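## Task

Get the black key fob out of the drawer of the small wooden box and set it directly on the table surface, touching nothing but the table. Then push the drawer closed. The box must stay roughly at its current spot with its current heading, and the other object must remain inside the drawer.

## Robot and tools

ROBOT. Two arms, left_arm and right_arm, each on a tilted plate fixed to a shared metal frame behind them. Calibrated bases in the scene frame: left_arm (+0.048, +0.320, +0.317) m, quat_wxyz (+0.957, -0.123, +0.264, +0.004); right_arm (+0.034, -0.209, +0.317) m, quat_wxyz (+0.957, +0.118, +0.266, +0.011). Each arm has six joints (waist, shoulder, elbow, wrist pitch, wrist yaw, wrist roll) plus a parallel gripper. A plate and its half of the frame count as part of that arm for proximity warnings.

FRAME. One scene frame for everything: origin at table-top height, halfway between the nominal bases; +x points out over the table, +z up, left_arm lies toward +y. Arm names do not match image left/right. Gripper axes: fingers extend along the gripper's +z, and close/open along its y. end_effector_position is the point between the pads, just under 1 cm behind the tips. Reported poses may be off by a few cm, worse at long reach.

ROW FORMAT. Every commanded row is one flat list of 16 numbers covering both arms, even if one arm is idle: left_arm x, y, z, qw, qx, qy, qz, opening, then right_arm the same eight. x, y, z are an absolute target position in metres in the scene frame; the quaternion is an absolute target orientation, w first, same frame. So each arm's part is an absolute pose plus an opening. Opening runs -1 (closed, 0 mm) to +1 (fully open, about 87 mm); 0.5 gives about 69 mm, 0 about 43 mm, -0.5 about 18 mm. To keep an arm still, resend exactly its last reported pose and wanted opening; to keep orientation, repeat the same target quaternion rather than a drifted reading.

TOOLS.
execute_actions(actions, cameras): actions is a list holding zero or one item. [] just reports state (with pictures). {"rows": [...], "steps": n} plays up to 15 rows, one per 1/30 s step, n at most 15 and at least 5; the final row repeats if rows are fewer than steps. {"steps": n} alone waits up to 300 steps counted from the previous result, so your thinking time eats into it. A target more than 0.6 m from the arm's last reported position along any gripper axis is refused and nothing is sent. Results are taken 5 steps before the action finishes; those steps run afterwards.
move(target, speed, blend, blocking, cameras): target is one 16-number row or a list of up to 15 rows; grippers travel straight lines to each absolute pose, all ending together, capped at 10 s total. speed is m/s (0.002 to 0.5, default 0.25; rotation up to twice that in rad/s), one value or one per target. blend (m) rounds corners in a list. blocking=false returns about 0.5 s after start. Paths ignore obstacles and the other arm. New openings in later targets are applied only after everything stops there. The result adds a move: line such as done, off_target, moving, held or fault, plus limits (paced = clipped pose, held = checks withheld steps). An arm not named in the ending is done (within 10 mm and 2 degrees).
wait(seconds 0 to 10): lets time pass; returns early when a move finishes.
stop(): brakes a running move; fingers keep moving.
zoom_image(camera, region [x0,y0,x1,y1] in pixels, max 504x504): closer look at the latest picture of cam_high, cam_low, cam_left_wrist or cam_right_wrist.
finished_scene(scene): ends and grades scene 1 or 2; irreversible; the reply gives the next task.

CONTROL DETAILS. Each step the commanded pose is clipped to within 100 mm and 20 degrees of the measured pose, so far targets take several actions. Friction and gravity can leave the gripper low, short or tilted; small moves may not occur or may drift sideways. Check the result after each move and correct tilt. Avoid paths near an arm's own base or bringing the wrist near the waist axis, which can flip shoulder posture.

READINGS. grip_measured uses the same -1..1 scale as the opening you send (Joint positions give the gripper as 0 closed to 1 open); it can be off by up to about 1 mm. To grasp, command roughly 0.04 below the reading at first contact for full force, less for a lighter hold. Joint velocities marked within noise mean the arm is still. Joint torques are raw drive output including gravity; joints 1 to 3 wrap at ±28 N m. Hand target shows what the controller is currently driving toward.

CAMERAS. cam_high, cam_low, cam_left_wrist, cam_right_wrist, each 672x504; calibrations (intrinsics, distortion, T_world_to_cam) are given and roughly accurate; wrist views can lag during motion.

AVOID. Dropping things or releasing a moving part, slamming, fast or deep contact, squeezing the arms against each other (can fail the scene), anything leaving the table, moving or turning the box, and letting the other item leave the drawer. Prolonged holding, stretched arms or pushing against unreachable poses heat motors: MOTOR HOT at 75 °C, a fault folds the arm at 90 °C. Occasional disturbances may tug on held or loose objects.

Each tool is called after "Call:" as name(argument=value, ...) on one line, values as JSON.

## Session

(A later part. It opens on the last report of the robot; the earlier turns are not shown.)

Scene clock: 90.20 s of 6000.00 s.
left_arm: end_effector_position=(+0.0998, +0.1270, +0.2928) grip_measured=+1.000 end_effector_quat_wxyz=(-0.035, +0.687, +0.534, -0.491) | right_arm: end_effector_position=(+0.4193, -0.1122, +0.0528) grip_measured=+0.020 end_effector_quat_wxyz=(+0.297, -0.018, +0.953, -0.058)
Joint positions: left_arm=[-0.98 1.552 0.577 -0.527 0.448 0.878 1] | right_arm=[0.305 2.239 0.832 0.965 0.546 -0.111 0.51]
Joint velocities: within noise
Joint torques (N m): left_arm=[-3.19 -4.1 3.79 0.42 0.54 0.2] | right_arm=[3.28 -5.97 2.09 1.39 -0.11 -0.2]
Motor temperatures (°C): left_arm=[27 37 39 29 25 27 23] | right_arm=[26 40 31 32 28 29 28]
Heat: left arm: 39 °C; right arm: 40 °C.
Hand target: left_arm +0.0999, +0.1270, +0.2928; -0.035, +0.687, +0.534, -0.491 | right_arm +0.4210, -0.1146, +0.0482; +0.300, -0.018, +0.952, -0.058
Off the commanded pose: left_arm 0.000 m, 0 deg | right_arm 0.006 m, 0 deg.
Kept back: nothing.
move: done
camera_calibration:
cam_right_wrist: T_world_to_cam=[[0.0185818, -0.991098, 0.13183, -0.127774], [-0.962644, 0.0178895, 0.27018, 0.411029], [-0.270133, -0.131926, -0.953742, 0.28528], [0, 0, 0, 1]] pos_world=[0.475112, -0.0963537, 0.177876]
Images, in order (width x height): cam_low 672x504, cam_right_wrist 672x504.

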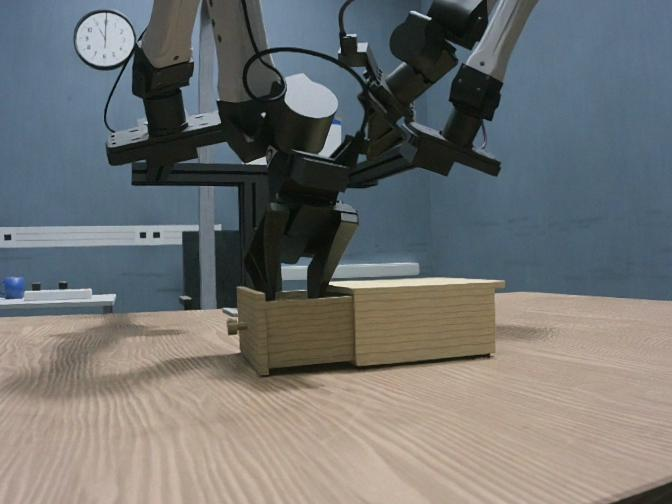

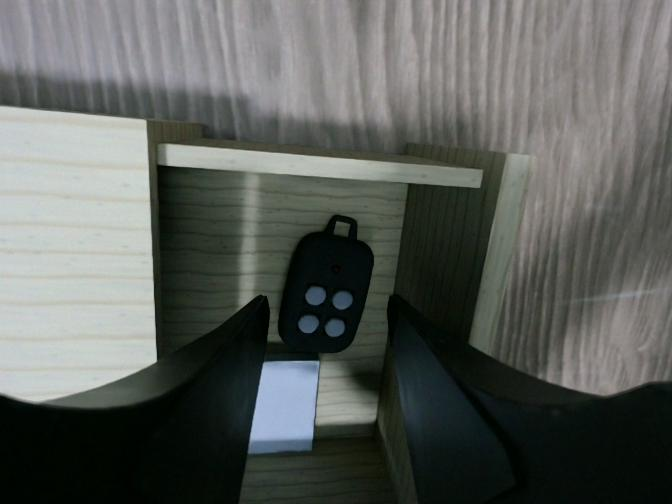

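Call:
move(target=[[0.0998,0.1270,0.2928,-0.035,0.687,0.534,-0.491,1,0.420,-0.115,0.029,0.3001,-0.0184,0.9519,-0.0582,0.02]], speed=0.03, cameras=["cam_right_wrist", "cam_low"])

Scene clock: 91.30 s of 6000.00 s.
left_arm: end_effector_position=(+0.0998, +0.1270, +0.2928) grip_measured=+1.000 end_effector_quat_wxyz=(-0.035, +0.687, +0.534, -0.491) | right_arm: end_effector_position=(+0.4207, -0.1120, +0.0437) grip_measured=+0.018 end_effector_quat_wxyz=(+0.305, -0.025, +0.950, -0.060)
Joint positions: left_arm=[-0.98 1.552 0.577 -0.527 0.448 0.878 1] | right_arm=[0.297 2.287 0.85 1.017 0.537 -0.137 0.509]
Joint velocities: within noise
Joint torques (N m): left_arm=[-3.23 -4.1 3.81 0.44 0.54 0.2] | right_arm=[2.28 -4.03 3.78 1.25 -0.18 -0.03]
Motor temperatures (°C): left_arm=[27 37 39 29 25 27 23] | right_arm=[26 39 31 32 28 29 28]
Heat: left arm: 39 °C; right arm: 39 °C.
Hand target: left_arm +0.0999, +0.1270, +0.2928; -0.035, +0.687, +0.534, -0.491 | right_arm +0.4193, -0.1152, +0.0298; +0.300, -0.018, +0.952, -0.058
Off the commanded pose: left_arm 0.000 m, 0 deg | right_arm 0.015 m, 1 deg.
Kept back: nothing.
move: off_target (right_arm)
camera_calibration:
cam_right_wrist: T_world_to_cam=[[0.0278502, -0.989777, 0.13988, -0.130404], [-0.966904, 0.00882947, 0.254987, 0.416294], [-0.253615, -0.142352, -0.956773, 0.268979], [0, 0, 0, 1]] pos_world=[0.474365, -0.0944566, 0.169444]
Images, in order (width x height): cam_low 672x504, cam_right_wrist 672x504.

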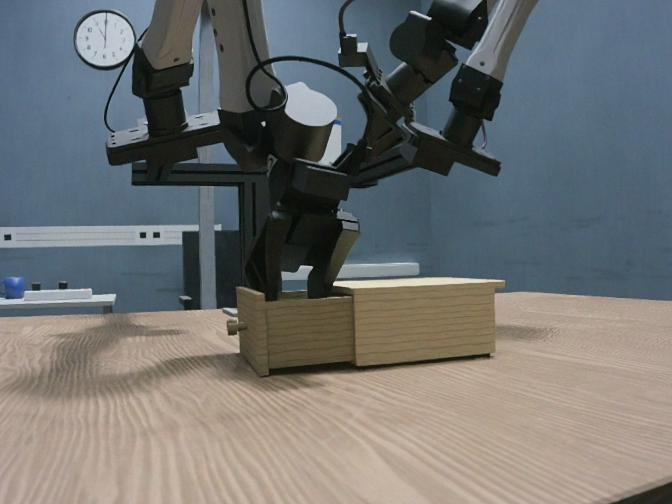

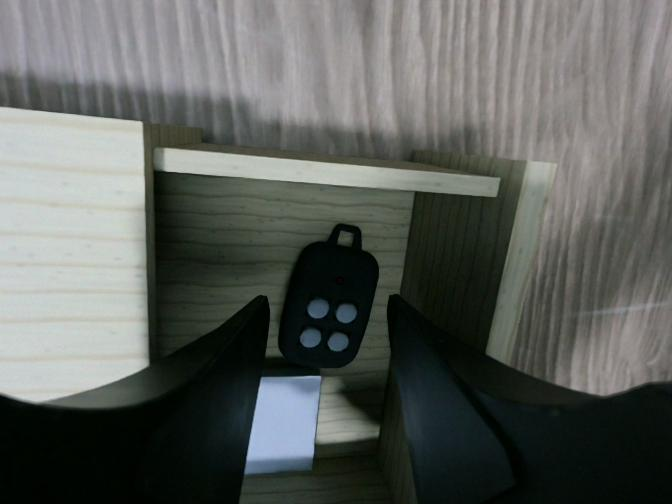

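Call:
move(target=[[0.0998,0.1270,0.2928,-0.035,0.687,0.534,-0.491,1,0.421,-0.114,0.085,0.3001,-0.0184,0.9519,-0.0582,0.02],[0.0998,0.1270,0.2928,-0.035,0.687,0.534,-0.491,1,0.418,-0.115,0.080,0.1734,-0.0091,0.9835,-0.0515,-0.05],[0.0998,0.1270,0.2928,-0.035,0.687,0.534,-0.491,1,0.418,-0.115,0.055,0.1734,-0.0091,0.9835,-0.0515,-0.05]], speed=0.05, cameras=["cam_right_wrist", "cam_low"])

Scene clock: 97.63 s of 6000.00 s.
left_arm: end_effector_position=(+0.0998, +0.1270, +0.2928) grip_measured=+1.000 end_effector_quat_wxyz=(-0.035, +0.687, +0.534, -0.491) | right_arm: end_effector_position=(+0.4141, -0.1137, +0.0605) grip_measured=-0.050 end_effector_quat_wxyz=(+0.170, -0.011, +0.984, -0.053)
Joint positions: left_arm=[-0.98 1.552 0.577 -0.527 0.448 0.878 1] | right_arm=[0.295 2.124 1.009 0.369 0.532 0.045 0.475]
Joint velocities: within noise
Joint torques (N m): left_arm=[-3.23 -4.08 3.88 0.44 0.54 0.19] | right_arm=[3.51 -6.52 3.93 0.91 -0.01 -0.24]
Motor temperatures (°C): left_arm=[27 37 39 29 25 27 23] | right_arm=[26 40 31 32 28 29 28]
Heat: left arm: 39 °C; right arm: 40 °C.
Hand target: left_arm +0.0999, +0.1270, +0.2928; -0.035, +0.687, +0.534, -0.491 | right_arm +0.4179, -0.1152, +0.0551; +0.173, -0.009, +0.983, -0.052
Off the commanded pose: left_arm 0.000 m, 0 deg | right_arm 0.007 m, 1 deg.
Kept back: nothing.
move: done; target 2's new opening was sent with right_arm's hand 0.022 m and 3 deg from that target
camera_calibration:
cam_right_wrist: T_world_to_cam=[[0.023447, -0.993279, 0.113349, -0.131263], [-0.859109, 0.0379633, 0.510383, 0.348866], [-0.511256, -0.109346, -0.852444, 0.387323], [0, 0, 0, 1]] pos_world=[0.500812, -0.101273, 0.166994]
Images, in order (width x height): cam_low 672x504, cam_right_wrist 672x504.

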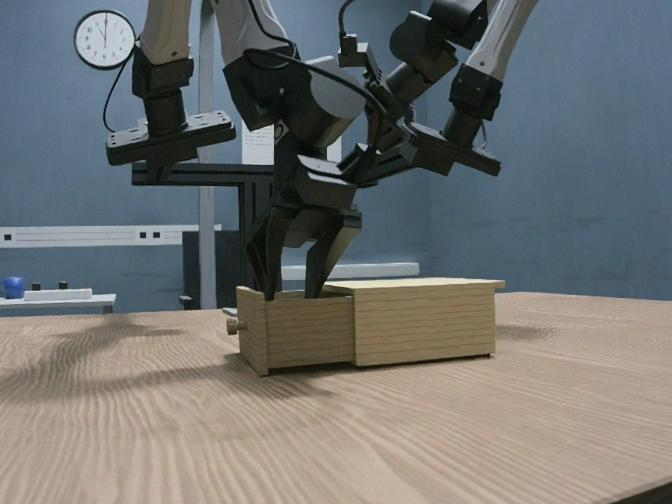

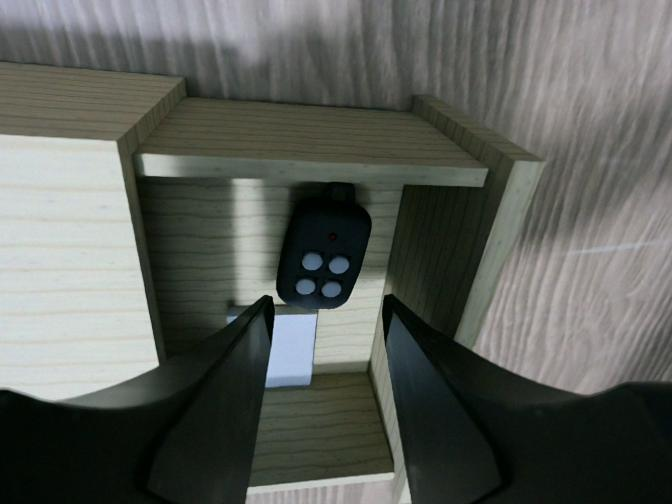

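Call:
move(target=[[0.0998,0.1270,0.2928,-0.035,0.687,0.534,-0.491,1,0.418,-0.1155,0.030,0.1734,-0.0091,0.9835,-0.0515,-0.05]], speed=0.03, cameras=["cam_right_wrist", "cam_low"])

Scene clock: 98.97 s of 6000.00 s.
left_arm: end_effector_position=(+0.0998, +0.1270, +0.2928) grip_measured=+1.000 end_effector_quat_wxyz=(-0.035, +0.687, +0.534, -0.491) | right_arm: end_effector_position=(+0.4149, -0.1132, +0.0363) grip_measured=-0.050 end_effector_quat_wxyz=(+0.170, -0.011, +0.984, -0.052)
Joint positions: left_arm=[-0.98 1.552 0.577 -0.527 0.448 0.878 1] | right_arm=[0.271 2.212 1.051 0.426 0.513 0.027 0.475]
Joint velocities: within noise
Joint torques (N m): left_arm=[-3.17 -4.07 3.81 0.42 0.54 0.19] | right_arm=[3.43 -6.48 3.47 0.92 -0.05 -0.23]
Motor temperatures (°C): left_arm=[27 37 39 29 25 27 23] | right_arm=[26 40 31 32 28 29 28]
Heat: left arm: 39 °C; right arm: 40 °C.
Hand target: left_arm +0.0999, +0.1270, +0.2928; -0.035, +0.687, +0.534, -0.491 | right_arm +0.4178, -0.1157, +0.0302; +0.173, -0.009, +0.983, -0.052
Off the commanded pose: left_arm 0.000 m, 0 deg | right_arm 0.007 m, 0 deg.
Kept back: nothing.
move: done
camera_calibration:
cam_right_wrist: T_world_to_cam=[[0.0233235, -0.993514, 0.111288, -0.127962], [-0.859631, 0.0369002, 0.509581, 0.362008], [-0.510383, -0.107552, -0.853195, 0.366985], [0, 0, 0, 1]] pos_world=[0.501481, -0.10102, 0.142878]
Images, in order (width x height): cam_low 672x504, cam_right_wrist 672x504.

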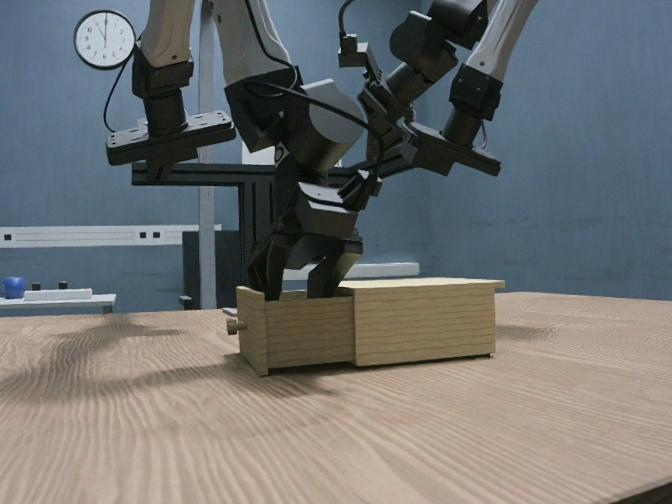

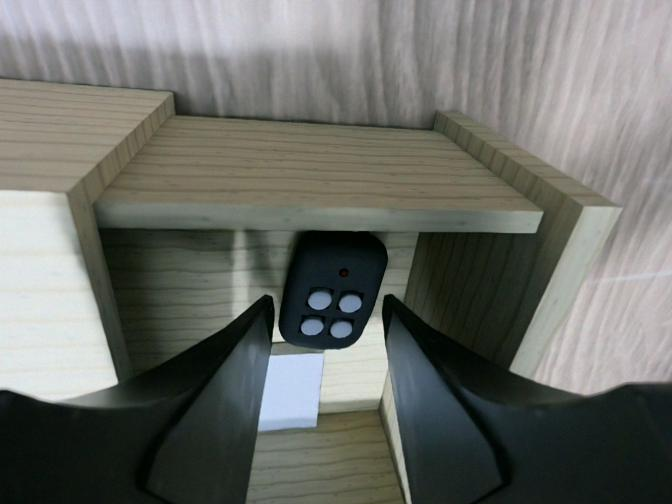

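Call:
move(target=[[0.0998,0.1270,0.2928,-0.035,0.687,0.534,-0.491,1,0.418,-0.1155,0.0245,0.1734,-0.0091,0.9835,-0.0515,-0.05]], speed=0.02, cameras=["cam_right_wrist"])

Scene clock: 99.90 s of 6000.00 s.
left_arm: end_effector_position=(+0.0998, +0.1270, +0.2928) grip_measured=+1.000 end_effector_quat_wxyz=(-0.035, +0.687, +0.534, -0.491) | right_arm: end_effector_position=(+0.4159, -0.1122, +0.0328) grip_measured=-0.050 end_effector_quat_wxyz=(+0.172, -0.012, +0.984, -0.051)
Joint positions: left_arm=[-0.98 1.552 0.577 -0.527 0.448 0.878 1] | right_arm=[0.27 2.226 1.061 0.435 0.509 0.021 0.475]
Joint velocities: within noise
Joint torques (N m): left_arm=[-3.19 -4.05 3.81 0.43 0.54 0.19] | right_arm=[3.18 -6.13 3.78 0.96 0 -0.2]
Motor temperatures (°C): left_arm=[27 37 39 29 25 27 23] | right_arm=[26 40 30 32 28 29 28]
Heat: left arm: 39 °C; right arm: 40 °C.
Hand target: left_arm +0.0999, +0.1270, +0.2928; -0.035, +0.687, +0.534, -0.491 | right_arm +0.4178, -0.1156, +0.0248; +0.173, -0.009, +0.983, -0.051
Off the commanded pose: left_arm 0.000 m, 0 deg | right_arm 0.009 m, 0 deg.
Kept back: nothing.
move: done
camera_calibration:
cam_right_wrist: T_world_to_cam=[[0.0265466, -0.99359, 0.109887, -0.127896], [-0.861084, 0.0331081, 0.507384, 0.36492], [-0.50777, -0.108091, -0.854685, 0.363585], [0, 0, 0, 1]] pos_world=[0.50224, -0.0998576, 0.13965]
Images, in order (width x height): cam_right_wrist 672x504.

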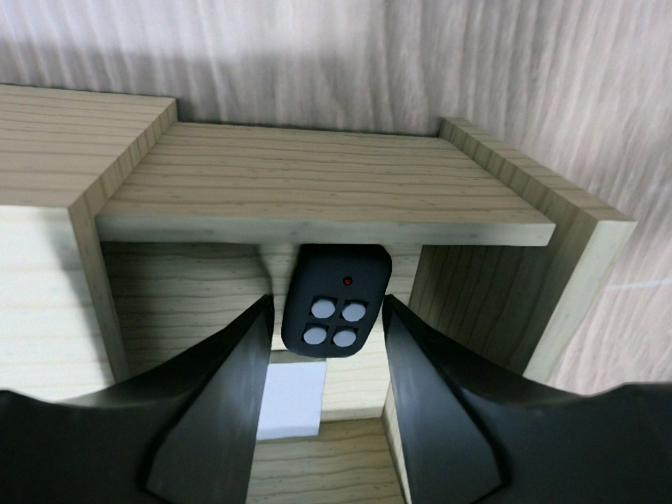

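Call:
execute_actions(actions=[{"rows":[[0.0998,0.1270,0.2928,-0.035,0.687,0.534,-0.491,1,0.418,-0.1150,0.0245,0.1734,-0.0091,0.9835,-0.0515,-0.08],[0.0998,0.1270,0.2928,-0.035,0.687,0.534,-0.491,1,0.418,-0.1145,0.0245,0.1734,-0.0091,0.9835,-0.0515,-0.11],[0.0998,0.1270,0.2928,-0.035,0.687,0.534,-0.491,1,0.418,-0.1145,0.0245,0.1734,-0.0091,0.9835,-0.0515,-0.14]],"steps":15}], cameras=["cam_right_wrist"])

Call:
execute_actions(actions=[{"rows":[[0.0998,0.1270,0.2928,-0.035,0.687,0.534,-0.491,1,0.418,-0.1145,0.0245,0.1734,-0.0091,0.9835,-0.0515,-0.17],[0.0998,0.1270,0.2928,-0.035,0.687,0.534,-0.491,1,0.418,-0.1145,0.0245,0.1734,-0.0091,0.9835,-0.0515,-0.20],[0.0998,0.1270,0.2928,-0.035,0.687,0.534,-0.491,1,0.418,-0.1145,0.0245,0.1734,-0.0091,0.9835,-0.0515,-0.22],[0.0998,0.1270,0.2928,-0.035,0.687,0.534,-0.491,1,0.418,-0.1145,0.0245,0.1734,-0.0091,0.9835,-0.0515,-0.25],[0.0998,0.1270,0.2928,-0.035,0.687,0.534,-0.491,1,0.418,-0.1145,0.0245,0.1734,-0.0091,0.9835,-0.0515,-0.28]],"steps":15}], cameras=["cam_right_wrist"])

Scene clock: 100.63 s of 6000.00 s.
left_arm: end_effector_position=(+0.0998, +0.1270, +0.2928) grip_measured=+1.000 end_effector_quat_wxyz=(-0.035, +0.687, +0.534, -0.491) | right_arm: end_effector_position=(+0.4162, -0.1130, +0.0320) grip_measured=-0.138 end_effector_quat_wxyz=(+0.172, -0.012, +0.984, -0.053)
Joint positions: left_arm=[-0.98 1.552 0.577 -0.527 0.448 0.878 1] | right_arm=[0.268 2.229 1.063 0.436 0.511 0.02 0.431]
Joint velocities: within noise
Joint torques (N m): left_arm=[-3.25 -4.11 3.81 0.43 0.54 0.19] | right_arm=[3.67 -6.27 3.73 0.95 -0.02 -0.2]
Motor temperatures (°C): left_arm=[27 37 39 29 25 27 23] | right_arm=[26 40 30 31 28 29 28]
Heat: left arm: 39 °C; right arm: 40 °C.
Steps of this call (1-12: nothing new was sent; 13-22: this action's first 10). Readings (end_effector_position of left_arm | right_arm):
13: (+0.0998, +0.1270, +0.2928) | (+0.4160, -0.1122, +0.0328)
14: (+0.0998, +0.1270, +0.2928) | (+0.4161, -0.1123, +0.0325)
16: (+0.0998, +0.1270, +0.2928) | (+0.4163, -0.1130, +0.0322)
20: (+0.0998, +0.1270, +0.2928) | (+0.4162, -0.1130, +0.0320)
22: the state above
camera_calibration:
cam_right_wrist: T_world_to_cam=[[0.0255805, -0.993293, 0.112758, -0.128235], [-0.86106, 0.03541, 0.507269, 0.365823], [-0.50786, -0.110068, -0.854379, 0.362682], [0, 0, 0, 1]] pos_world=[0.502468, -0.100409, 0.138756]
Images, in order (width x height): cam_right_wrist 672x504.

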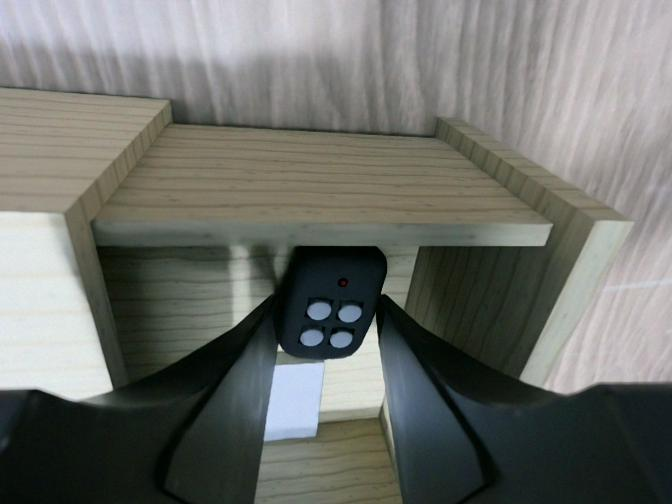

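Scene clock: 101.13 s of 6000.00 s.
left_arm: end_effector_position=(+0.0998, +0.1270, +0.2928) grip_measured=+1.000 end_effector_quat_wxyz=(-0.035, +0.687, +0.534, -0.491) | right_arm: end_effector_position=(+0.4162, -0.1130, +0.0320) grip_measured=-0.164 end_effector_quat_wxyz=(+0.172, -0.012, +0.984, -0.053)
Joint positions: left_arm=[-0.98 1.552 0.577 -0.527 0.448 0.878 1] | right_arm=[0.268 2.229 1.063 0.436 0.511 0.02 0.418]
Joint velocities: within noise
Joint torques (N m): left_arm=[-3.22 -4.11 3.81 0.44 0.54 0.18] | right_arm=[3.56 -6.31 3.78 0.95 -0.04 -0.19]
Motor temperatures (°C): left_arm=[27 37 39 29 25 27 23] | right_arm=[26 39 30 31 28 29 28]
Heat: left arm: 39 °C; right arm: 39 °C.
Off your previous action's commanded pose at its last step (step 5 of this call): left_arm 0.000 m, 0 deg | right_arm 0.008 m, 0 deg.
Steps of this call (1-5: your previous action's last 5; 6-15: this action's first 10). Readings (end_effector_position of left_arm | right_arm):
6: (+0.0998, +0.1270, +0.2928) | (+0.4162, -0.1130, +0.0320)
7: (+0.0998, +0.1270, +0.2928) | (+0.4162, -0.1130, +0.0320)
9: (+0.0998, +0.1270, +0.2928) | (+0.4162, -0.1130, +0.0320)
13: (+0.0998, +0.1270, +0.2928) | (+0.4162, -0.1130, +0.0320)
15: the state above
camera_calibration:
cam_right_wrist: T_world_to_cam=[[0.0254513, -0.993256, 0.113115, -0.128255], [-0.861067, 0.0357017, 0.507236, 0.365861], [-0.507854, -0.11031, -0.854351, 0.362651], [0, 0, 0, 1]] pos_world=[0.502469, -0.100448, 0.138761]
Images, in order (width x height): cam_right_wrist 672x504.

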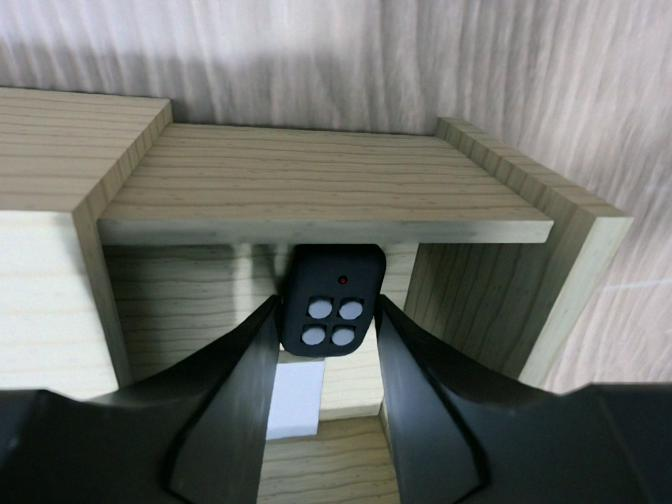

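Call:
move(target=[[0.0998,0.1270,0.2928,-0.035,0.687,0.534,-0.491,1,0.416,-0.1135,0.036,0.1734,-0.0091,0.9835,-0.0515,-0.28],[0.0998,0.1270,0.2928,-0.035,0.687,0.534,-0.491,1,0.416,-0.1135,0.060,0.1734,-0.0091,0.9835,-0.0515,-0.28]], speed=0.03, cameras=["cam_right_wrist", "cam_low"])

Scene clock: 102.90 s of 6000.00 s.
left_arm: end_effector_position=(+0.0998, +0.1270, +0.2928) grip_measured=+1.000 end_effector_quat_wxyz=(-0.035, +0.687, +0.534, -0.491) | right_arm: end_effector_position=(+0.4065, -0.1165, +0.0457) grip_measured=-0.280 end_effector_quat_wxyz=(+0.160, -0.015, +0.986, -0.054)
Joint positions: left_arm=[-0.98 1.552 0.577 -0.527 0.448 0.878 1] | right_arm=[0.277 2.17 1.016 0.394 0.517 0.033 0.36]
Joint velocities: within noise
Joint torques (N m): left_arm=[-3.26 -4.15 3.85 0.44 0.54 0.18] | right_arm=[6.02 -11.3 1.66 0.66 0.17 -0.07]
Motor temperatures (°C): left_arm=[27 37 39 29 25 27 23] | right_arm=[26 40 30 31 28 29 28]
Heat: left arm: 39 °C; right arm: 40 °C.
Hand target: left_arm +0.0999, +0.1270, +0.2928; -0.035, +0.687, +0.534, -0.491 | right_arm +0.4159, -0.1136, +0.0594; +0.173, -0.009, +0.983, -0.051
Off your previous action's commanded pose at its last step (step 5 of this call): left_arm 0.000 m, 0 deg | right_arm 0.008 m, 0 deg.
Off the commanded pose: left_arm 0.000 m, 0 deg | right_arm 0.017 m, 2 deg.
Kept back: nothing.
move: off_target (right_arm)
camera_calibration:
cam_right_wrist: T_world_to_cam=[[0.0315911, -0.992863, 0.114997, -0.135504], [-0.849045, 0.0340496, 0.527222, 0.344714], [-0.527375, -0.114293, -0.84191, 0.375988], [0, 0, 0, 1]] pos_world=[0.495245, -0.103302, 0.15039]
Images, in order (width x height): cam_low 672x504, cam_right_wrist 672x504.

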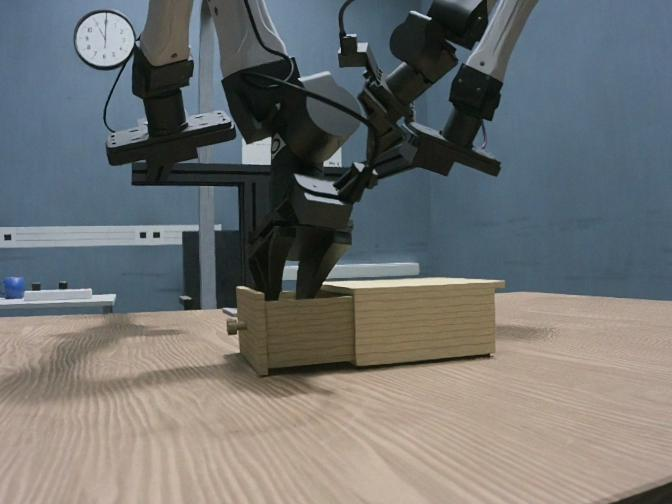

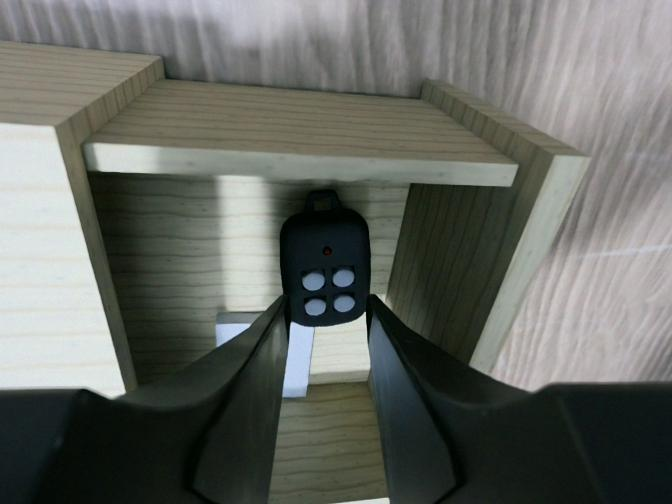

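Call:
move(target=[[0.0998,0.1270,0.2928,-0.035,0.687,0.534,-0.491,1,0.416,-0.1135,0.072,0.1734,-0.0091,0.9835,-0.0515,-0.28],[0.0998,0.1270,0.2928,-0.035,0.687,0.534,-0.491,1,0.418,-0.1145,0.065,0.1734,-0.0091,0.9835,-0.0515,-0.05]], speed=0.04, cameras=["cam_right_wrist"])

Scene clock: 104.63 s of 6000.00 s.
left_arm: end_effector_position=(+0.0998, +0.1270, +0.2928) grip_measured=+1.000 end_effector_quat_wxyz=(-0.035, +0.687, +0.534, -0.491) | right_arm: end_effector_position=(+0.4074, -0.1149, +0.0568) grip_measured=-0.050 end_effector_quat_wxyz=(+0.161, -0.016, +0.985, -0.052)
Joint positions: left_arm=[-0.98 1.552 0.577 -0.527 0.448 0.878 1] | right_arm=[0.29 2.131 1.001 0.368 0.523 0.04 0.475]
Joint velocities: within noise
Joint torques (N m): left_arm=[-3.28 -4.1 3.82 0.43 0.55 0.2] | right_arm=[5.09 -9.66 3.44 0.66 0.12 -0.06]
Motor temperatures (°C): left_arm=[27 37 39 29 25 27 23] | right_arm=[26 40 30 31 28 29 28]
Heat: left arm: 39 °C; right arm: 40 °C.
Hand target: left_arm +0.0999, +0.1270, +0.2928; -0.035, +0.687, +0.534, -0.491 | right_arm +0.4180, -0.1145, +0.0649; +0.173, -0.009, +0.983, -0.051
Off the commanded pose: left_arm 0.000 m, 0 deg | right_arm 0.013 m, 2 deg.
Kept back: nothing.
move: off_target (right_arm); target 2's new opening was sent with right_arm's hand 0.013 m and 2 deg from that target
camera_calibration:
cam_right_wrist: T_world_to_cam=[[0.034887, -0.993073, 0.112197, -0.13648], [-0.85034, 0.0294872, 0.525406, 0.339646], [-0.525076, -0.113735, -0.843422, 0.385178], [0, 0, 0, 1]] pos_world=[0.495824, -0.101741, 0.161728]
Images, in order (width x height): cam_right_wrist 672x504.

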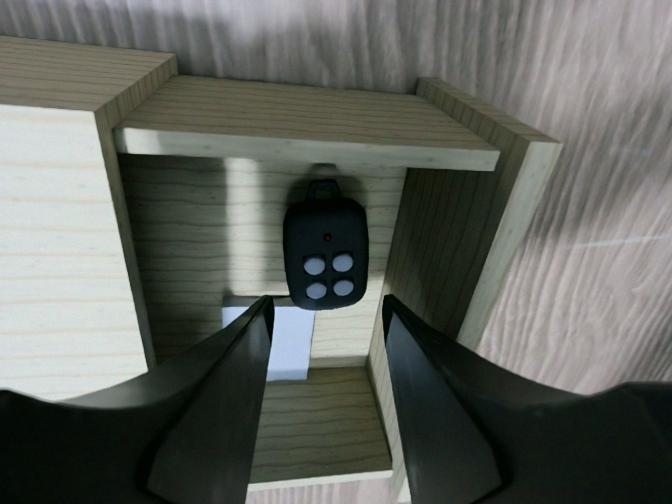

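Call:
move(target=[[0.0998,0.1270,0.2928,-0.035,0.687,0.534,-0.491,1,0.415,-0.1175,0.048,0.1734,-0.0091,0.9835,-0.0515,-0.05],[0.0998,0.1270,0.2928,-0.035,0.687,0.534,-0.491,1,0.414,-0.1175,0.025,0.1734,-0.0091,0.9835,-0.0515,-0.05]], speed=0.03, cameras=["cam_right_wrist"])

Scene clock: 106.57 s of 6000.00 s.
left_arm: end_effector_position=(+0.0998, +0.1270, +0.2928) grip_measured=+1.000 end_effector_quat_wxyz=(-0.035, +0.687, +0.534, -0.491) | right_arm: end_effector_position=(+0.4122, -0.1144, +0.0323) grip_measured=-0.050 end_effector_quat_wxyz=(+0.172, -0.011, +0.984, -0.051)
Joint positions: left_arm=[-0.98 1.552 0.577 -0.527 0.448 0.878 1] | right_arm=[0.265 2.224 1.042 0.452 0.506 0.021 0.475]
Joint velocities: within noise
Joint torques (N m): left_arm=[-3.22 -4.04 3.82 0.44 0.55 0.19] | right_arm=[3.34 -6.41 3.47 0.95 -0.01 -0.22]
Motor temperatures (°C): left_arm=[27 37 39 29 25 27 23] | right_arm=[26 40 30 31 28 29 28]
Heat: left arm: 39 °C; right arm: 40 °C.
Hand target: left_arm +0.0999, +0.1270, +0.2928; -0.035, +0.687, +0.534, -0.491 | right_arm +0.4139, -0.1176, +0.0253; +0.173, -0.009, +0.983, -0.052
Off the commanded pose: left_arm 0.000 m, 0 deg | right_arm 0.008 m, 0 deg.
Kept back: nothing.
move: done
camera_calibration:
cam_right_wrist: T_world_to_cam=[[0.0235229, -0.993775, 0.10889, -0.128657], [-0.861125, 0.0351892, 0.507174, 0.362345], [-0.507849, -0.105698, -0.854937, 0.361304], [0, 0, 0, 1]] pos_world=[0.498538, -0.102417, 0.13913]
Images, in order (width x height): cam_right_wrist 672x504.

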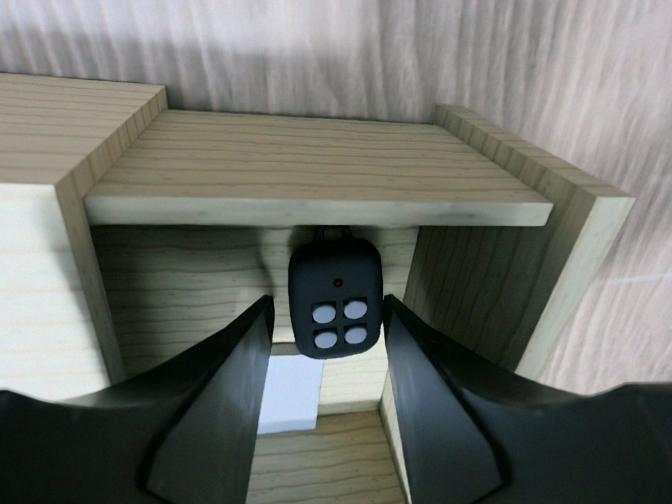

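Call:
move(target=[[0.0998,0.1270,0.2928,-0.035,0.687,0.534,-0.491,1,0.414,-0.121,0.016,0.1734,-0.0091,0.9835,-0.0515,-0.05]], speed=0.02, cameras=["cam_right_wrist"])

Scene clock: 107.53 s of 6000.00 s.
left_arm: end_effector_position=(+0.0998, +0.1270, +0.2928) grip_measured=+1.000 end_effector_quat_wxyz=(-0.035, +0.687, +0.534, -0.491) | right_arm: end_effector_position=(+0.4129, -0.1143, +0.0290) grip_measured=-0.051 end_effector_quat_wxyz=(+0.173, -0.018, +0.983, -0.051)
Joint positions: left_arm=[-0.98 1.552 0.577 -0.527 0.448 0.878 1] | right_arm=[0.263 2.237 1.049 0.462 0.502 0.004 0.474]
Joint velocities: within noise
Joint torques (N m): left_arm=[-3.22 -4.08 3.81 0.43 0.54 0.19] | right_arm=[1.96 -5.24 3.64 1.07 -0.13 -0.18]
Motor temperatures (°C): left_arm=[27 37 39 29 25 27 23] | right_arm=[26 40 30 31 28 29 28]
Heat: left arm: 39 °C; right arm: 40 °C.
Hand target: left_arm +0.0999, +0.1270, +0.2928; -0.035, +0.687, +0.534, -0.491 | right_arm +0.4135, -0.1212, +0.0168; +0.173, -0.009, +0.983, -0.052
Off the commanded pose: left_arm 0.000 m, 0 deg | right_arm 0.015 m, 1 deg.
Kept back: nothing.
move: off_target (right_arm)
camera_calibration:
cam_right_wrist: T_world_to_cam=[[0.0370822, -0.993024, 0.111927, -0.133813], [-0.862302, 0.0248083, 0.505787, 0.363901], [-0.505035, -0.115271, -0.855367, 0.356643], [0, 0, 0, 1]] pos_world=[0.498872, -0.100797, 0.135982]
Images, in order (width x height): cam_right_wrist 672x504.

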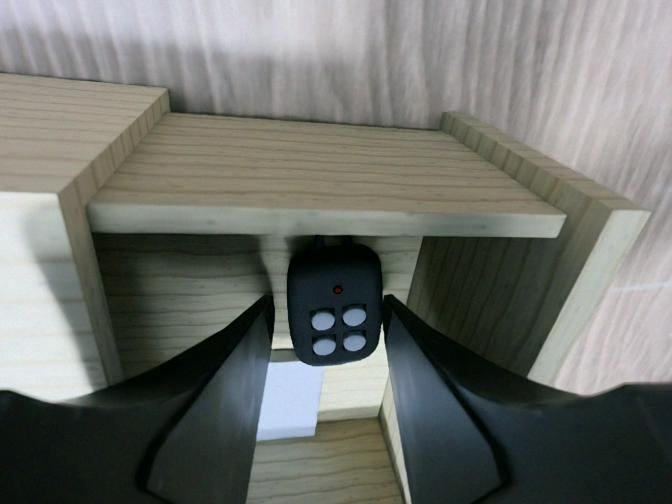

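Call:
execute_actions(actions=[{"rows":[[0.0998,0.1270,0.2928,-0.035,0.687,0.534,-0.491,1,0.414,-0.118,0.017,0.1734,-0.0091,0.9835,-0.0515,-0.10],[0.0998,0.1270,0.2928,-0.035,0.687,0.534,-0.491,1,0.414,-0.118,0.017,0.1734,-0.0091,0.9835,-0.0515,-0.13],[0.0998,0.1270,0.2928,-0.035,0.687,0.534,-0.491,1,0.414,-0.118,0.017,0.1734,-0.0091,0.9835,-0.0515,-0.15],[0.0998,0.1270,0.2928,-0.035,0.687,0.534,-0.491,1,0.414,-0.118,0.017,0.1734,-0.0091,0.9835,-0.0515,-0.17],[0.0998,0.1270,0.2928,-0.035,0.687,0.534,-0.491,1,0.414,-0.118,0.017,0.1734,-0.0091,0.9835,-0.0515,-0.20],[0.0998,0.1270,0.2928,-0.035,0.687,0.534,-0.491,1,0.414,-0.118,0.017,0.1734,-0.0091,0.9835,-0.0515,-0.23],[0.0998,0.1270,0.2928,-0.035,0.687,0.534,-0.491,1,0.414,-0.118,0.017,0.1734,-0.0091,0.9835,-0.0515,-0.26]],"steps":15}], cameras=["cam_right_wrist"])

Call:
execute_actions(actions=[{"rows":[[0.0998,0.1270,0.2928,-0.035,0.687,0.534,-0.491,1,0.414,-0.117,0.018,0.1734,-0.0091,0.9835,-0.0515,-0.3],[0.0998,0.1270,0.2928,-0.035,0.687,0.534,-0.491,1,0.414,-0.116,0.019,0.1734,-0.0091,0.9835,-0.0515,-0.35]],"steps":15}], cameras=["cam_right_wrist"])

Scene clock: 108.27 s of 6000.00 s.
left_arm: end_effector_position=(+0.0998, +0.1270, +0.2928) grip_measured=+1.000 end_effector_quat_wxyz=(-0.035, +0.687, +0.534, -0.491) | right_arm: end_effector_position=(+0.4137, -0.1131, +0.0283) grip_measured=-0.179 end_effector_quat_wxyz=(+0.174, -0.017, +0.983, -0.048)
Joint positions: left_arm=[-0.98 1.552 0.577 -0.527 0.448 0.878 1] | right_arm=[0.262 2.239 1.052 0.465 0.496 0.004 0.411]
Joint velocities: within noise
Joint torques (N m): left_arm=[-3.22 -4.08 3.82 0.43 0.54 0.19] | right_arm=[2.71 -5.41 3.85 1.02 0 -0.11]
Motor temperatures (°C): left_arm=[27 37 39 29 25 27 23] | right_arm=[26 39 30 31 28 29 28]
Heat: left arm: 39 °C; right arm: 39 °C.
Steps of this call (1-12: nothing new was sent; 13-22: this action's first 10). Readings (end_effector_position of left_arm | right_arm):
13: (+0.0998, +0.1270, +0.2928) | (+0.4131, -0.1141, +0.0290)
14: (+0.0998, +0.1270, +0.2928) | (+0.4134, -0.1139, +0.0283)
16: (+0.0998, +0.1270, +0.2928) | (+0.4137, -0.1132, +0.0283)
20: (+0.0998, +0.1270, +0.2928) | (+0.4137, -0.1131, +0.0283)
22: the state above
camera_calibration:
cam_right_wrist: T_world_to_cam=[[0.0376122, -0.993708, 0.105495, -0.132683], [-0.863278, 0.0208623, 0.504298, 0.364952], [-0.503326, -0.110039, -0.857061, 0.356523], [0, 0, 0, 1]] pos_world=[0.499493, -0.10023, 0.135514]
Images, in order (width x height): cam_right_wrist 672x504.

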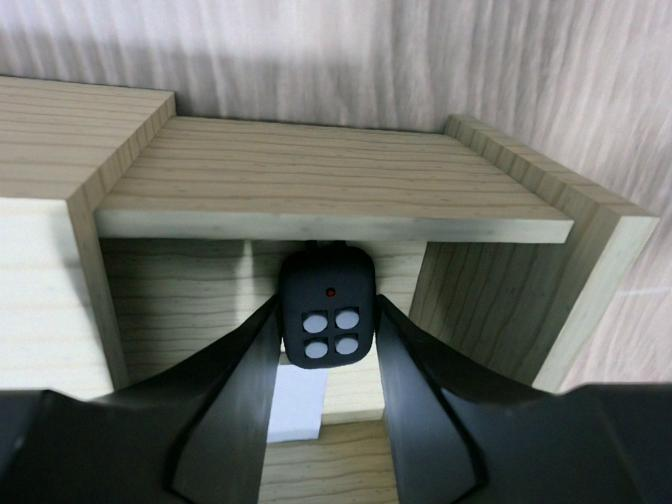

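Scene clock: 108.77 s of 6000.00 s.
left_arm: end_effector_position=(+0.0998, +0.1270, +0.2928) grip_measured=+1.000 end_effector_quat_wxyz=(-0.035, +0.687, +0.534, -0.491) | right_arm: end_effector_position=(+0.4137, -0.1131, +0.0283) grip_measured=-0.179 end_effector_quat_wxyz=(+0.174, -0.017, +0.983, -0.048)
Joint positions: left_arm=[-0.98 1.552 0.577 -0.527 0.448 0.878 1] | right_arm=[0.262 2.239 1.052 0.465 0.496 0.004 0.411]
Joint velocities: within noise
Joint torques (N m): left_arm=[-3.23 -4.1 3.81 0.44 0.55 0.2] | right_arm=[3.4 -5.83 3.77 0.94 0.06 -0.07]
Motor temperatures (°C): left_arm=[27 37 39 29 25 27 23] | right_arm=[26 39 30 31 28 29 28]
Heat: left arm: 39 °C; right arm: 39 °C.
Off your previous action's commanded pose at its last step (step 5 of this call): left_arm 0.000 m, 0 deg | right_arm 0.012 m, 1 deg.
Steps of this call (1-5: your previous action's last 5; 6-15: this action's first 10). Readings (end_effector_position of left_arm | right_arm):
6: (+0.0998, +0.1270, +0.2928) | (+0.4137, -0.1131, +0.0283)
7: (+0.0998, +0.1270, +0.2928) | (+0.4137, -0.1131, +0.0283)
9: (+0.0998, +0.1270, +0.2928) | (+0.4137, -0.1131, +0.0283)
13: (+0.0998, +0.1270, +0.2928) | (+0.4137, -0.1131, +0.0283)
15: the state above
camera_calibration:
cam_right_wrist: T_world_to_cam=[[0.0376122, -0.993708, 0.105495, -0.132683], [-0.863278, 0.0208623, 0.504298, 0.364952], [-0.503326, -0.110039, -0.857061, 0.356523], [0, 0, 0, 1]] pos_world=[0.499493, -0.10023, 0.135514]
Images, in order (width x height): cam_right_wrist 672x504.

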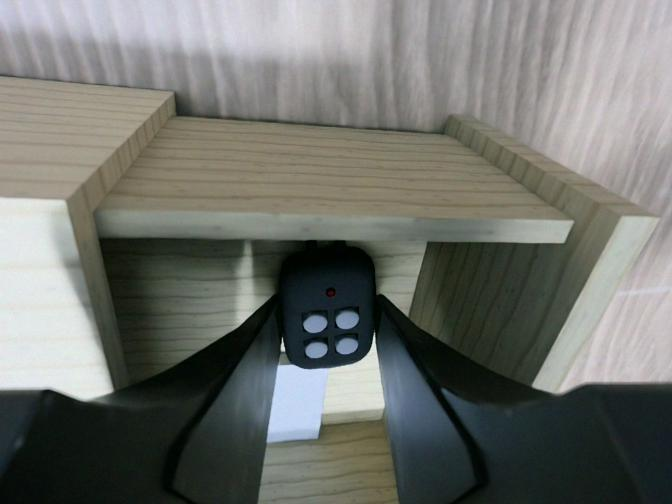

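Call:
move(target=[[0.0998,0.1270,0.2928,-0.035,0.687,0.534,-0.491,1,0.419,-0.113,0.045,0.1734,-0.0091,0.9835,-0.0515,-0.35]], speed=0.03, cameras=["cam_right_wrist", "cam_low"])

Scene clock: 110.10 s of 6000.00 s.
left_arm: end_effector_position=(+0.0998, +0.1270, +0.2928) grip_measured=+1.000 end_effector_quat_wxyz=(-0.035, +0.687, +0.534, -0.491) | right_arm: end_effector_position=(+0.4124, -0.1140, +0.0317) grip_measured=-0.179 end_effector_quat_wxyz=(+0.168, -0.012, +0.984, -0.051)
Joint positions: left_arm=[-0.98 1.552 0.577 -0.527 0.448 0.878 1] | right_arm=[0.265 2.226 1.052 0.437 0.506 0.021 0.411]
Joint velocities: within noise
Joint torques (N m): left_arm=[-3.23 -4.07 3.85 0.42 0.54 0.18] | right_arm=[5.9 -11.29 1.69 0.54 0.19 -0.02]
Motor temperatures (°C): left_arm=[27 37 38 29 25 27 23] | right_arm=[26 40 30 31 28 29 28]
Heat: left arm: 38 °C; right arm: 40 °C.
Hand target: left_arm +0.0999, +0.1270, +0.2928; -0.035, +0.687, +0.534, -0.491 | right_arm +0.4188, -0.1129, +0.0444; +0.173, -0.009, +0.983, -0.051
Off your previous action's commanded pose at its last step (step 5 of this call): left_arm 0.000 m, 0 deg | right_arm 0.010 m, 1 deg.
Off the commanded pose: left_arm 0.000 m, 0 deg | right_arm 0.015 m, 1 deg.
Kept back: nothing.
move: off_target (right_arm)
camera_calibration:
cam_right_wrist: T_world_to_cam=[[0.0269338, -0.993601, 0.109691, -0.129677], [-0.857478, 0.0334377, 0.513432, 0.36088], [-0.513814, -0.107886, -0.851091, 0.363043], [0, 0, 0, 1]] pos_world=[0.499476, -0.101747, 0.13792]
Images, in order (width x height): cam_low 672x504, cam_right_wrist 672x504.

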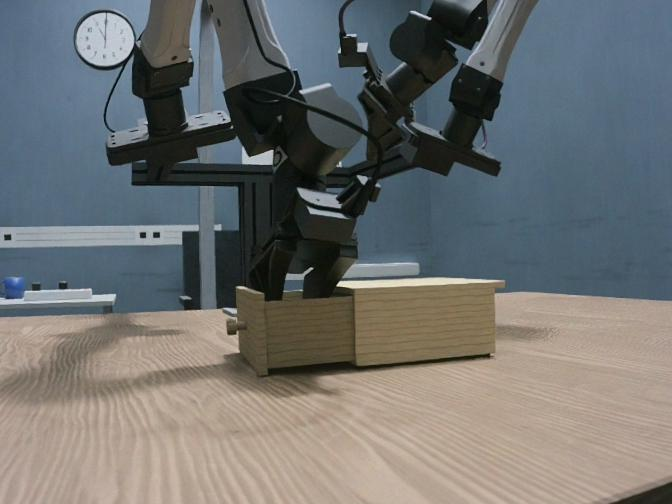

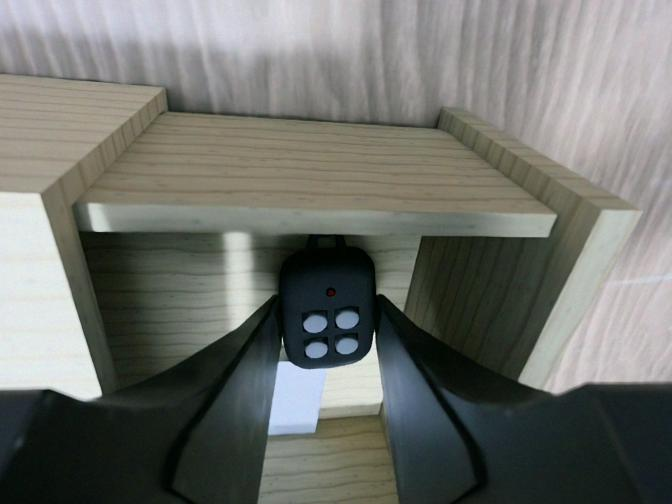

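Call:
move(target=[[0.0998,0.1270,0.2928,-0.035,0.687,0.534,-0.491,1,0.424,-0.112,0.075,0.1734,-0.0091,0.9835,-0.0515,-0.35]], speed=0.04, cameras=["cam_right_wrist"])

Call:
move(target=[[0.0998,0.1270,0.2928,-0.035,0.687,0.534,-0.491,1,0.424,-0.112,0.13,0.1734,-0.0091,0.9835,-0.0515,-0.35]], speed=0.05, cameras=["cam_right_wrist", "cam_low"])

Scene clock: 111.53 s of 6000.00 s.
left_arm: end_effector_position=(+0.0998, +0.1270, +0.2928) grip_measured=+1.000 end_effector_quat_wxyz=(-0.035, +0.687, +0.534, -0.491) | right_arm: end_effector_position=(+0.4145, -0.1137, +0.0602) grip_measured=-0.179 end_effector_quat_wxyz=(+0.159, -0.016, +0.986, -0.053)
Joint positions: left_arm=[-0.98 1.552 0.577 -0.527 0.448 0.878 1] | right_arm=[0.292 2.125 1.032 0.325 0.527 0.044 0.411]
Joint velocities: within noise
Joint torques (N m): left_arm=[-3.22 -4.1 3.79 0.42 0.55 0.19] | right_arm=[5.93 -11.45 2.03 0.63 0.17 0]
Motor temperatures (°C): left_arm=[27 37 38 29 25 27 23] | right_arm=[26 40 30 31 28 29 29]
Heat: left arm: 38 °C; right arm: 40 °C.
Hand target: left_arm +0.0999, +0.1270, +0.2928; -0.035, +0.687, +0.534, -0.491 | right_arm +0.4238, -0.1119, +0.0744; +0.173, -0.009, +0.983, -0.051
Off the commanded pose: left_arm 0.000 m, 0 deg | right_arm 0.018 m, 2 deg.
Kept back: nothing.
move: off_target (right_arm)
camera_calibration:
cam_right_wrist: T_world_to_cam=[[0.0342707, -0.992928, 0.113663, -0.135756], [-0.848283, 0.0312345, 0.528622, 0.343039], [-0.528434, -0.114535, -0.841213, 0.393128], [0, 0, 0, 1]] pos_world=[0.503389, -0.100484, 0.164797]
Images, in order (width x height): cam_right_wrist 672x504.

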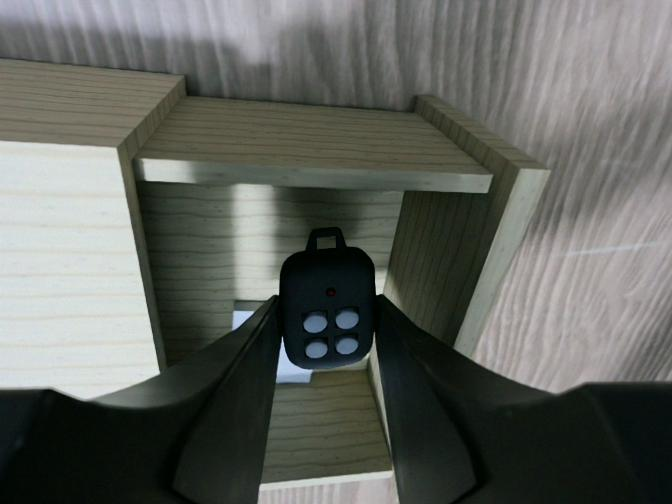

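Scene clock: 113.10 s of 6000.00 s.
left_arm: end_effector_position=(+0.0998, +0.1270, +0.2928) grip_measured=+1.000 end_effector_quat_wxyz=(-0.035, +0.687, +0.534, -0.491) | right_arm: end_effector_position=(+0.4173, -0.1129, +0.1160) grip_measured=-0.179 end_effector_quat_wxyz=(+0.160, -0.016, +0.986, -0.053)
Joint positions: left_arm=[-0.98 1.552 0.577 -0.527 0.448 0.878 1] | right_arm=[0.351 1.935 0.988 0.155 0.569 0.091 0.411]
Joint velocities: within noise
Joint torques (N m): left_arm=[-3.23 -4.08 3.81 0.43 0.54 0.19] | right_arm=[5.94 -11 3.08 0.63 0.16 -0.03]
Motor temperatures (°C): left_arm=[27 37 38 29 25 27 23] | right_arm=[26 40 30 31 28 29 29]
Heat: left arm: 38 °C; right arm: 40 °C.
Hand target: left_arm +0.0999, +0.1270, +0.2928; -0.035, +0.687, +0.534, -0.491 | right_arm +0.4239, -0.1120, +0.1294; +0.173, -0.009, +0.983, -0.051
Off the commanded pose: left_arm 0.000 m, 0 deg | right_arm 0.016 m, 2 deg.
Kept back: nothing.
move: off_target (right_arm)
camera_calibration:
cam_right_wrist: T_world_to_cam=[[0.0342453, -0.992839, 0.114451, -0.141459], [-0.849114, 0.0314938, 0.527271, 0.316387], [-0.527099, -0.115238, -0.841954, 0.441076], [0, 0, 0, 1]] pos_world=[0.505984, -0.0995816, 0.220734]
Images, in order (width x height): cam_low 672x504, cam_right_wrist 672x504.

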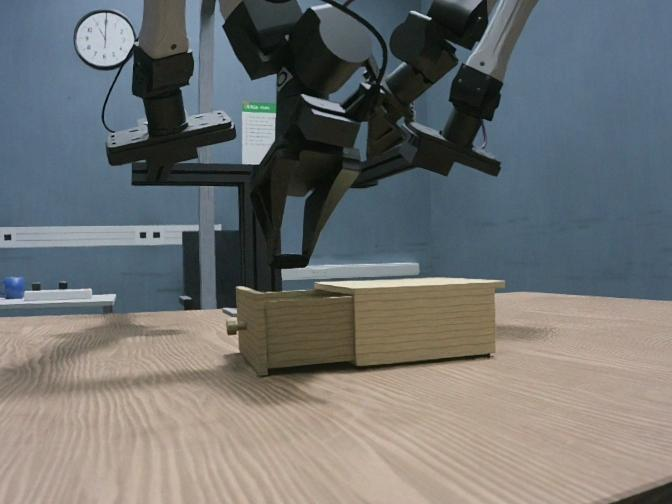

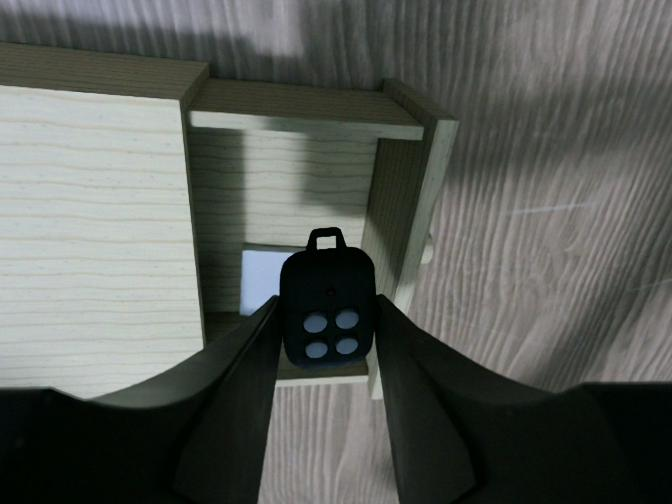

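Call:
move(target=[[0.0998,0.1270,0.2928,-0.035,0.687,0.534,-0.491,1,0.418,-0.20,0.125,0.1734,-0.0131,0.9834,-0.050,-0.35],[0.0998,0.1270,0.2928,-0.035,0.687,0.534,-0.491,1,0.405,-0.285,0.11,0.1734,-0.0131,0.9834,-0.050,-0.35]], speed=0.1, blend=0.02)

Scene clock: 115.67 s of 6000.00 s.
left_arm: end_effector_position=(+0.0998, +0.1270, +0.2928) grip_measured=+1.000 end_effector_quat_wxyz=(-0.035, +0.687, +0.534, -0.491) | right_arm: end_effector_position=(+0.3919, -0.2802, +0.0981) grip_measured=-0.179 end_effector_quat_wxyz=(+0.147, -0.014, +0.988, -0.048)
Joint positions: left_arm=[-0.98 1.552 0.577 -0.527 0.448 0.878 1] | right_arm=[-0.146 1.769 0.793 0.292 0.19 -0.252 0.411]
Joint velocities: within noise
Joint torques (N m): left_arm=[-3.22 -4.08 3.79 0.42 0.54 0.19] | right_arm=[0.98 -10.69 2.37 0.9 -0.16 -0.22]
Motor temperatures (°C): left_arm=[27 37 38 29 25 27 23] | right_arm=[26 40 30 31 28 29 29]
Heat: left arm: 38 °C; right arm: 40 °C.
Hand target: left_arm +0.0999, +0.1270, +0.2928; -0.035, +0.687, +0.534, -0.491 | right_arm +0.4048, -0.2850, +0.1097; +0.173, -0.013, +0.984, -0.050
Off the commanded pose: left_arm 0.000 m, 0 deg | right_arm 0.018 m, 3 deg.
Kept back: nothing.
move: off_target (right_arm)
camera_calibration:
cam_right_wrist: T_world_to_cam=[[0.0332255, -0.994055, 0.10369, -0.303446], [-0.835206, 0.0293663, 0.549153, 0.301391], [-0.548933, -0.104849, -0.829264, 0.403537], [0, 0, 0, 1]] pos_world=[0.483321, -0.268183, 0.200594]

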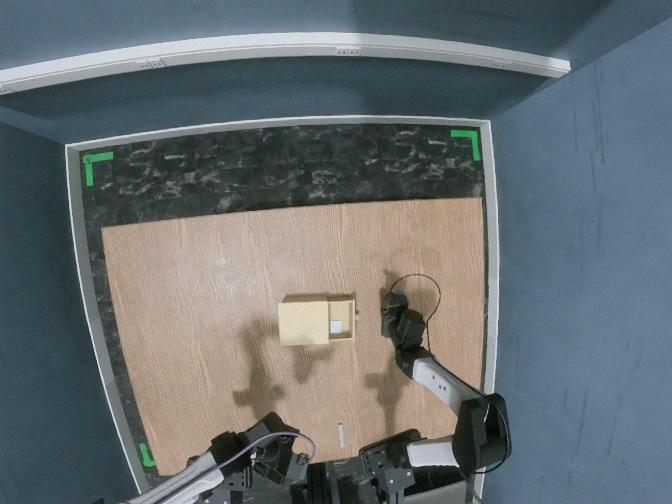

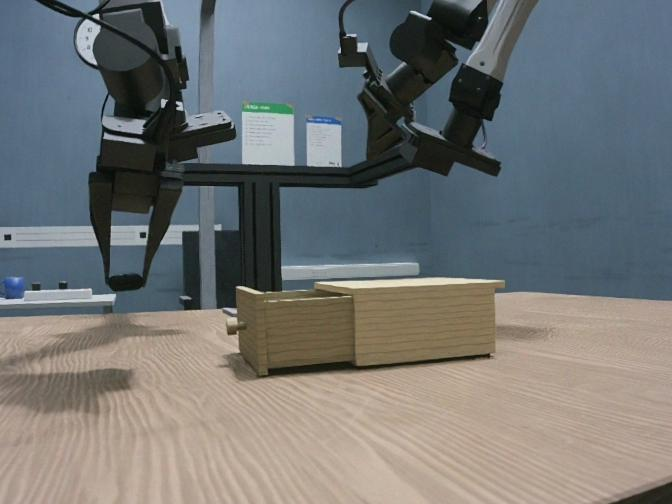

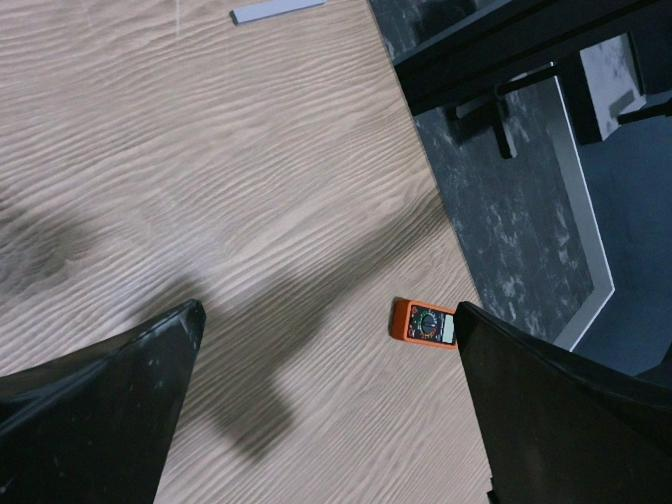

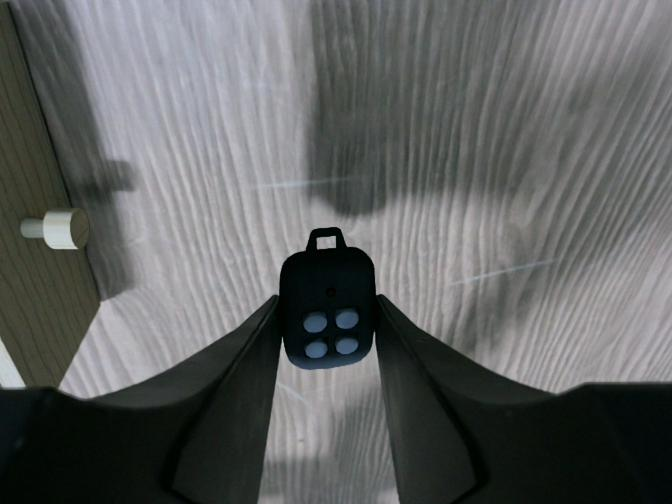

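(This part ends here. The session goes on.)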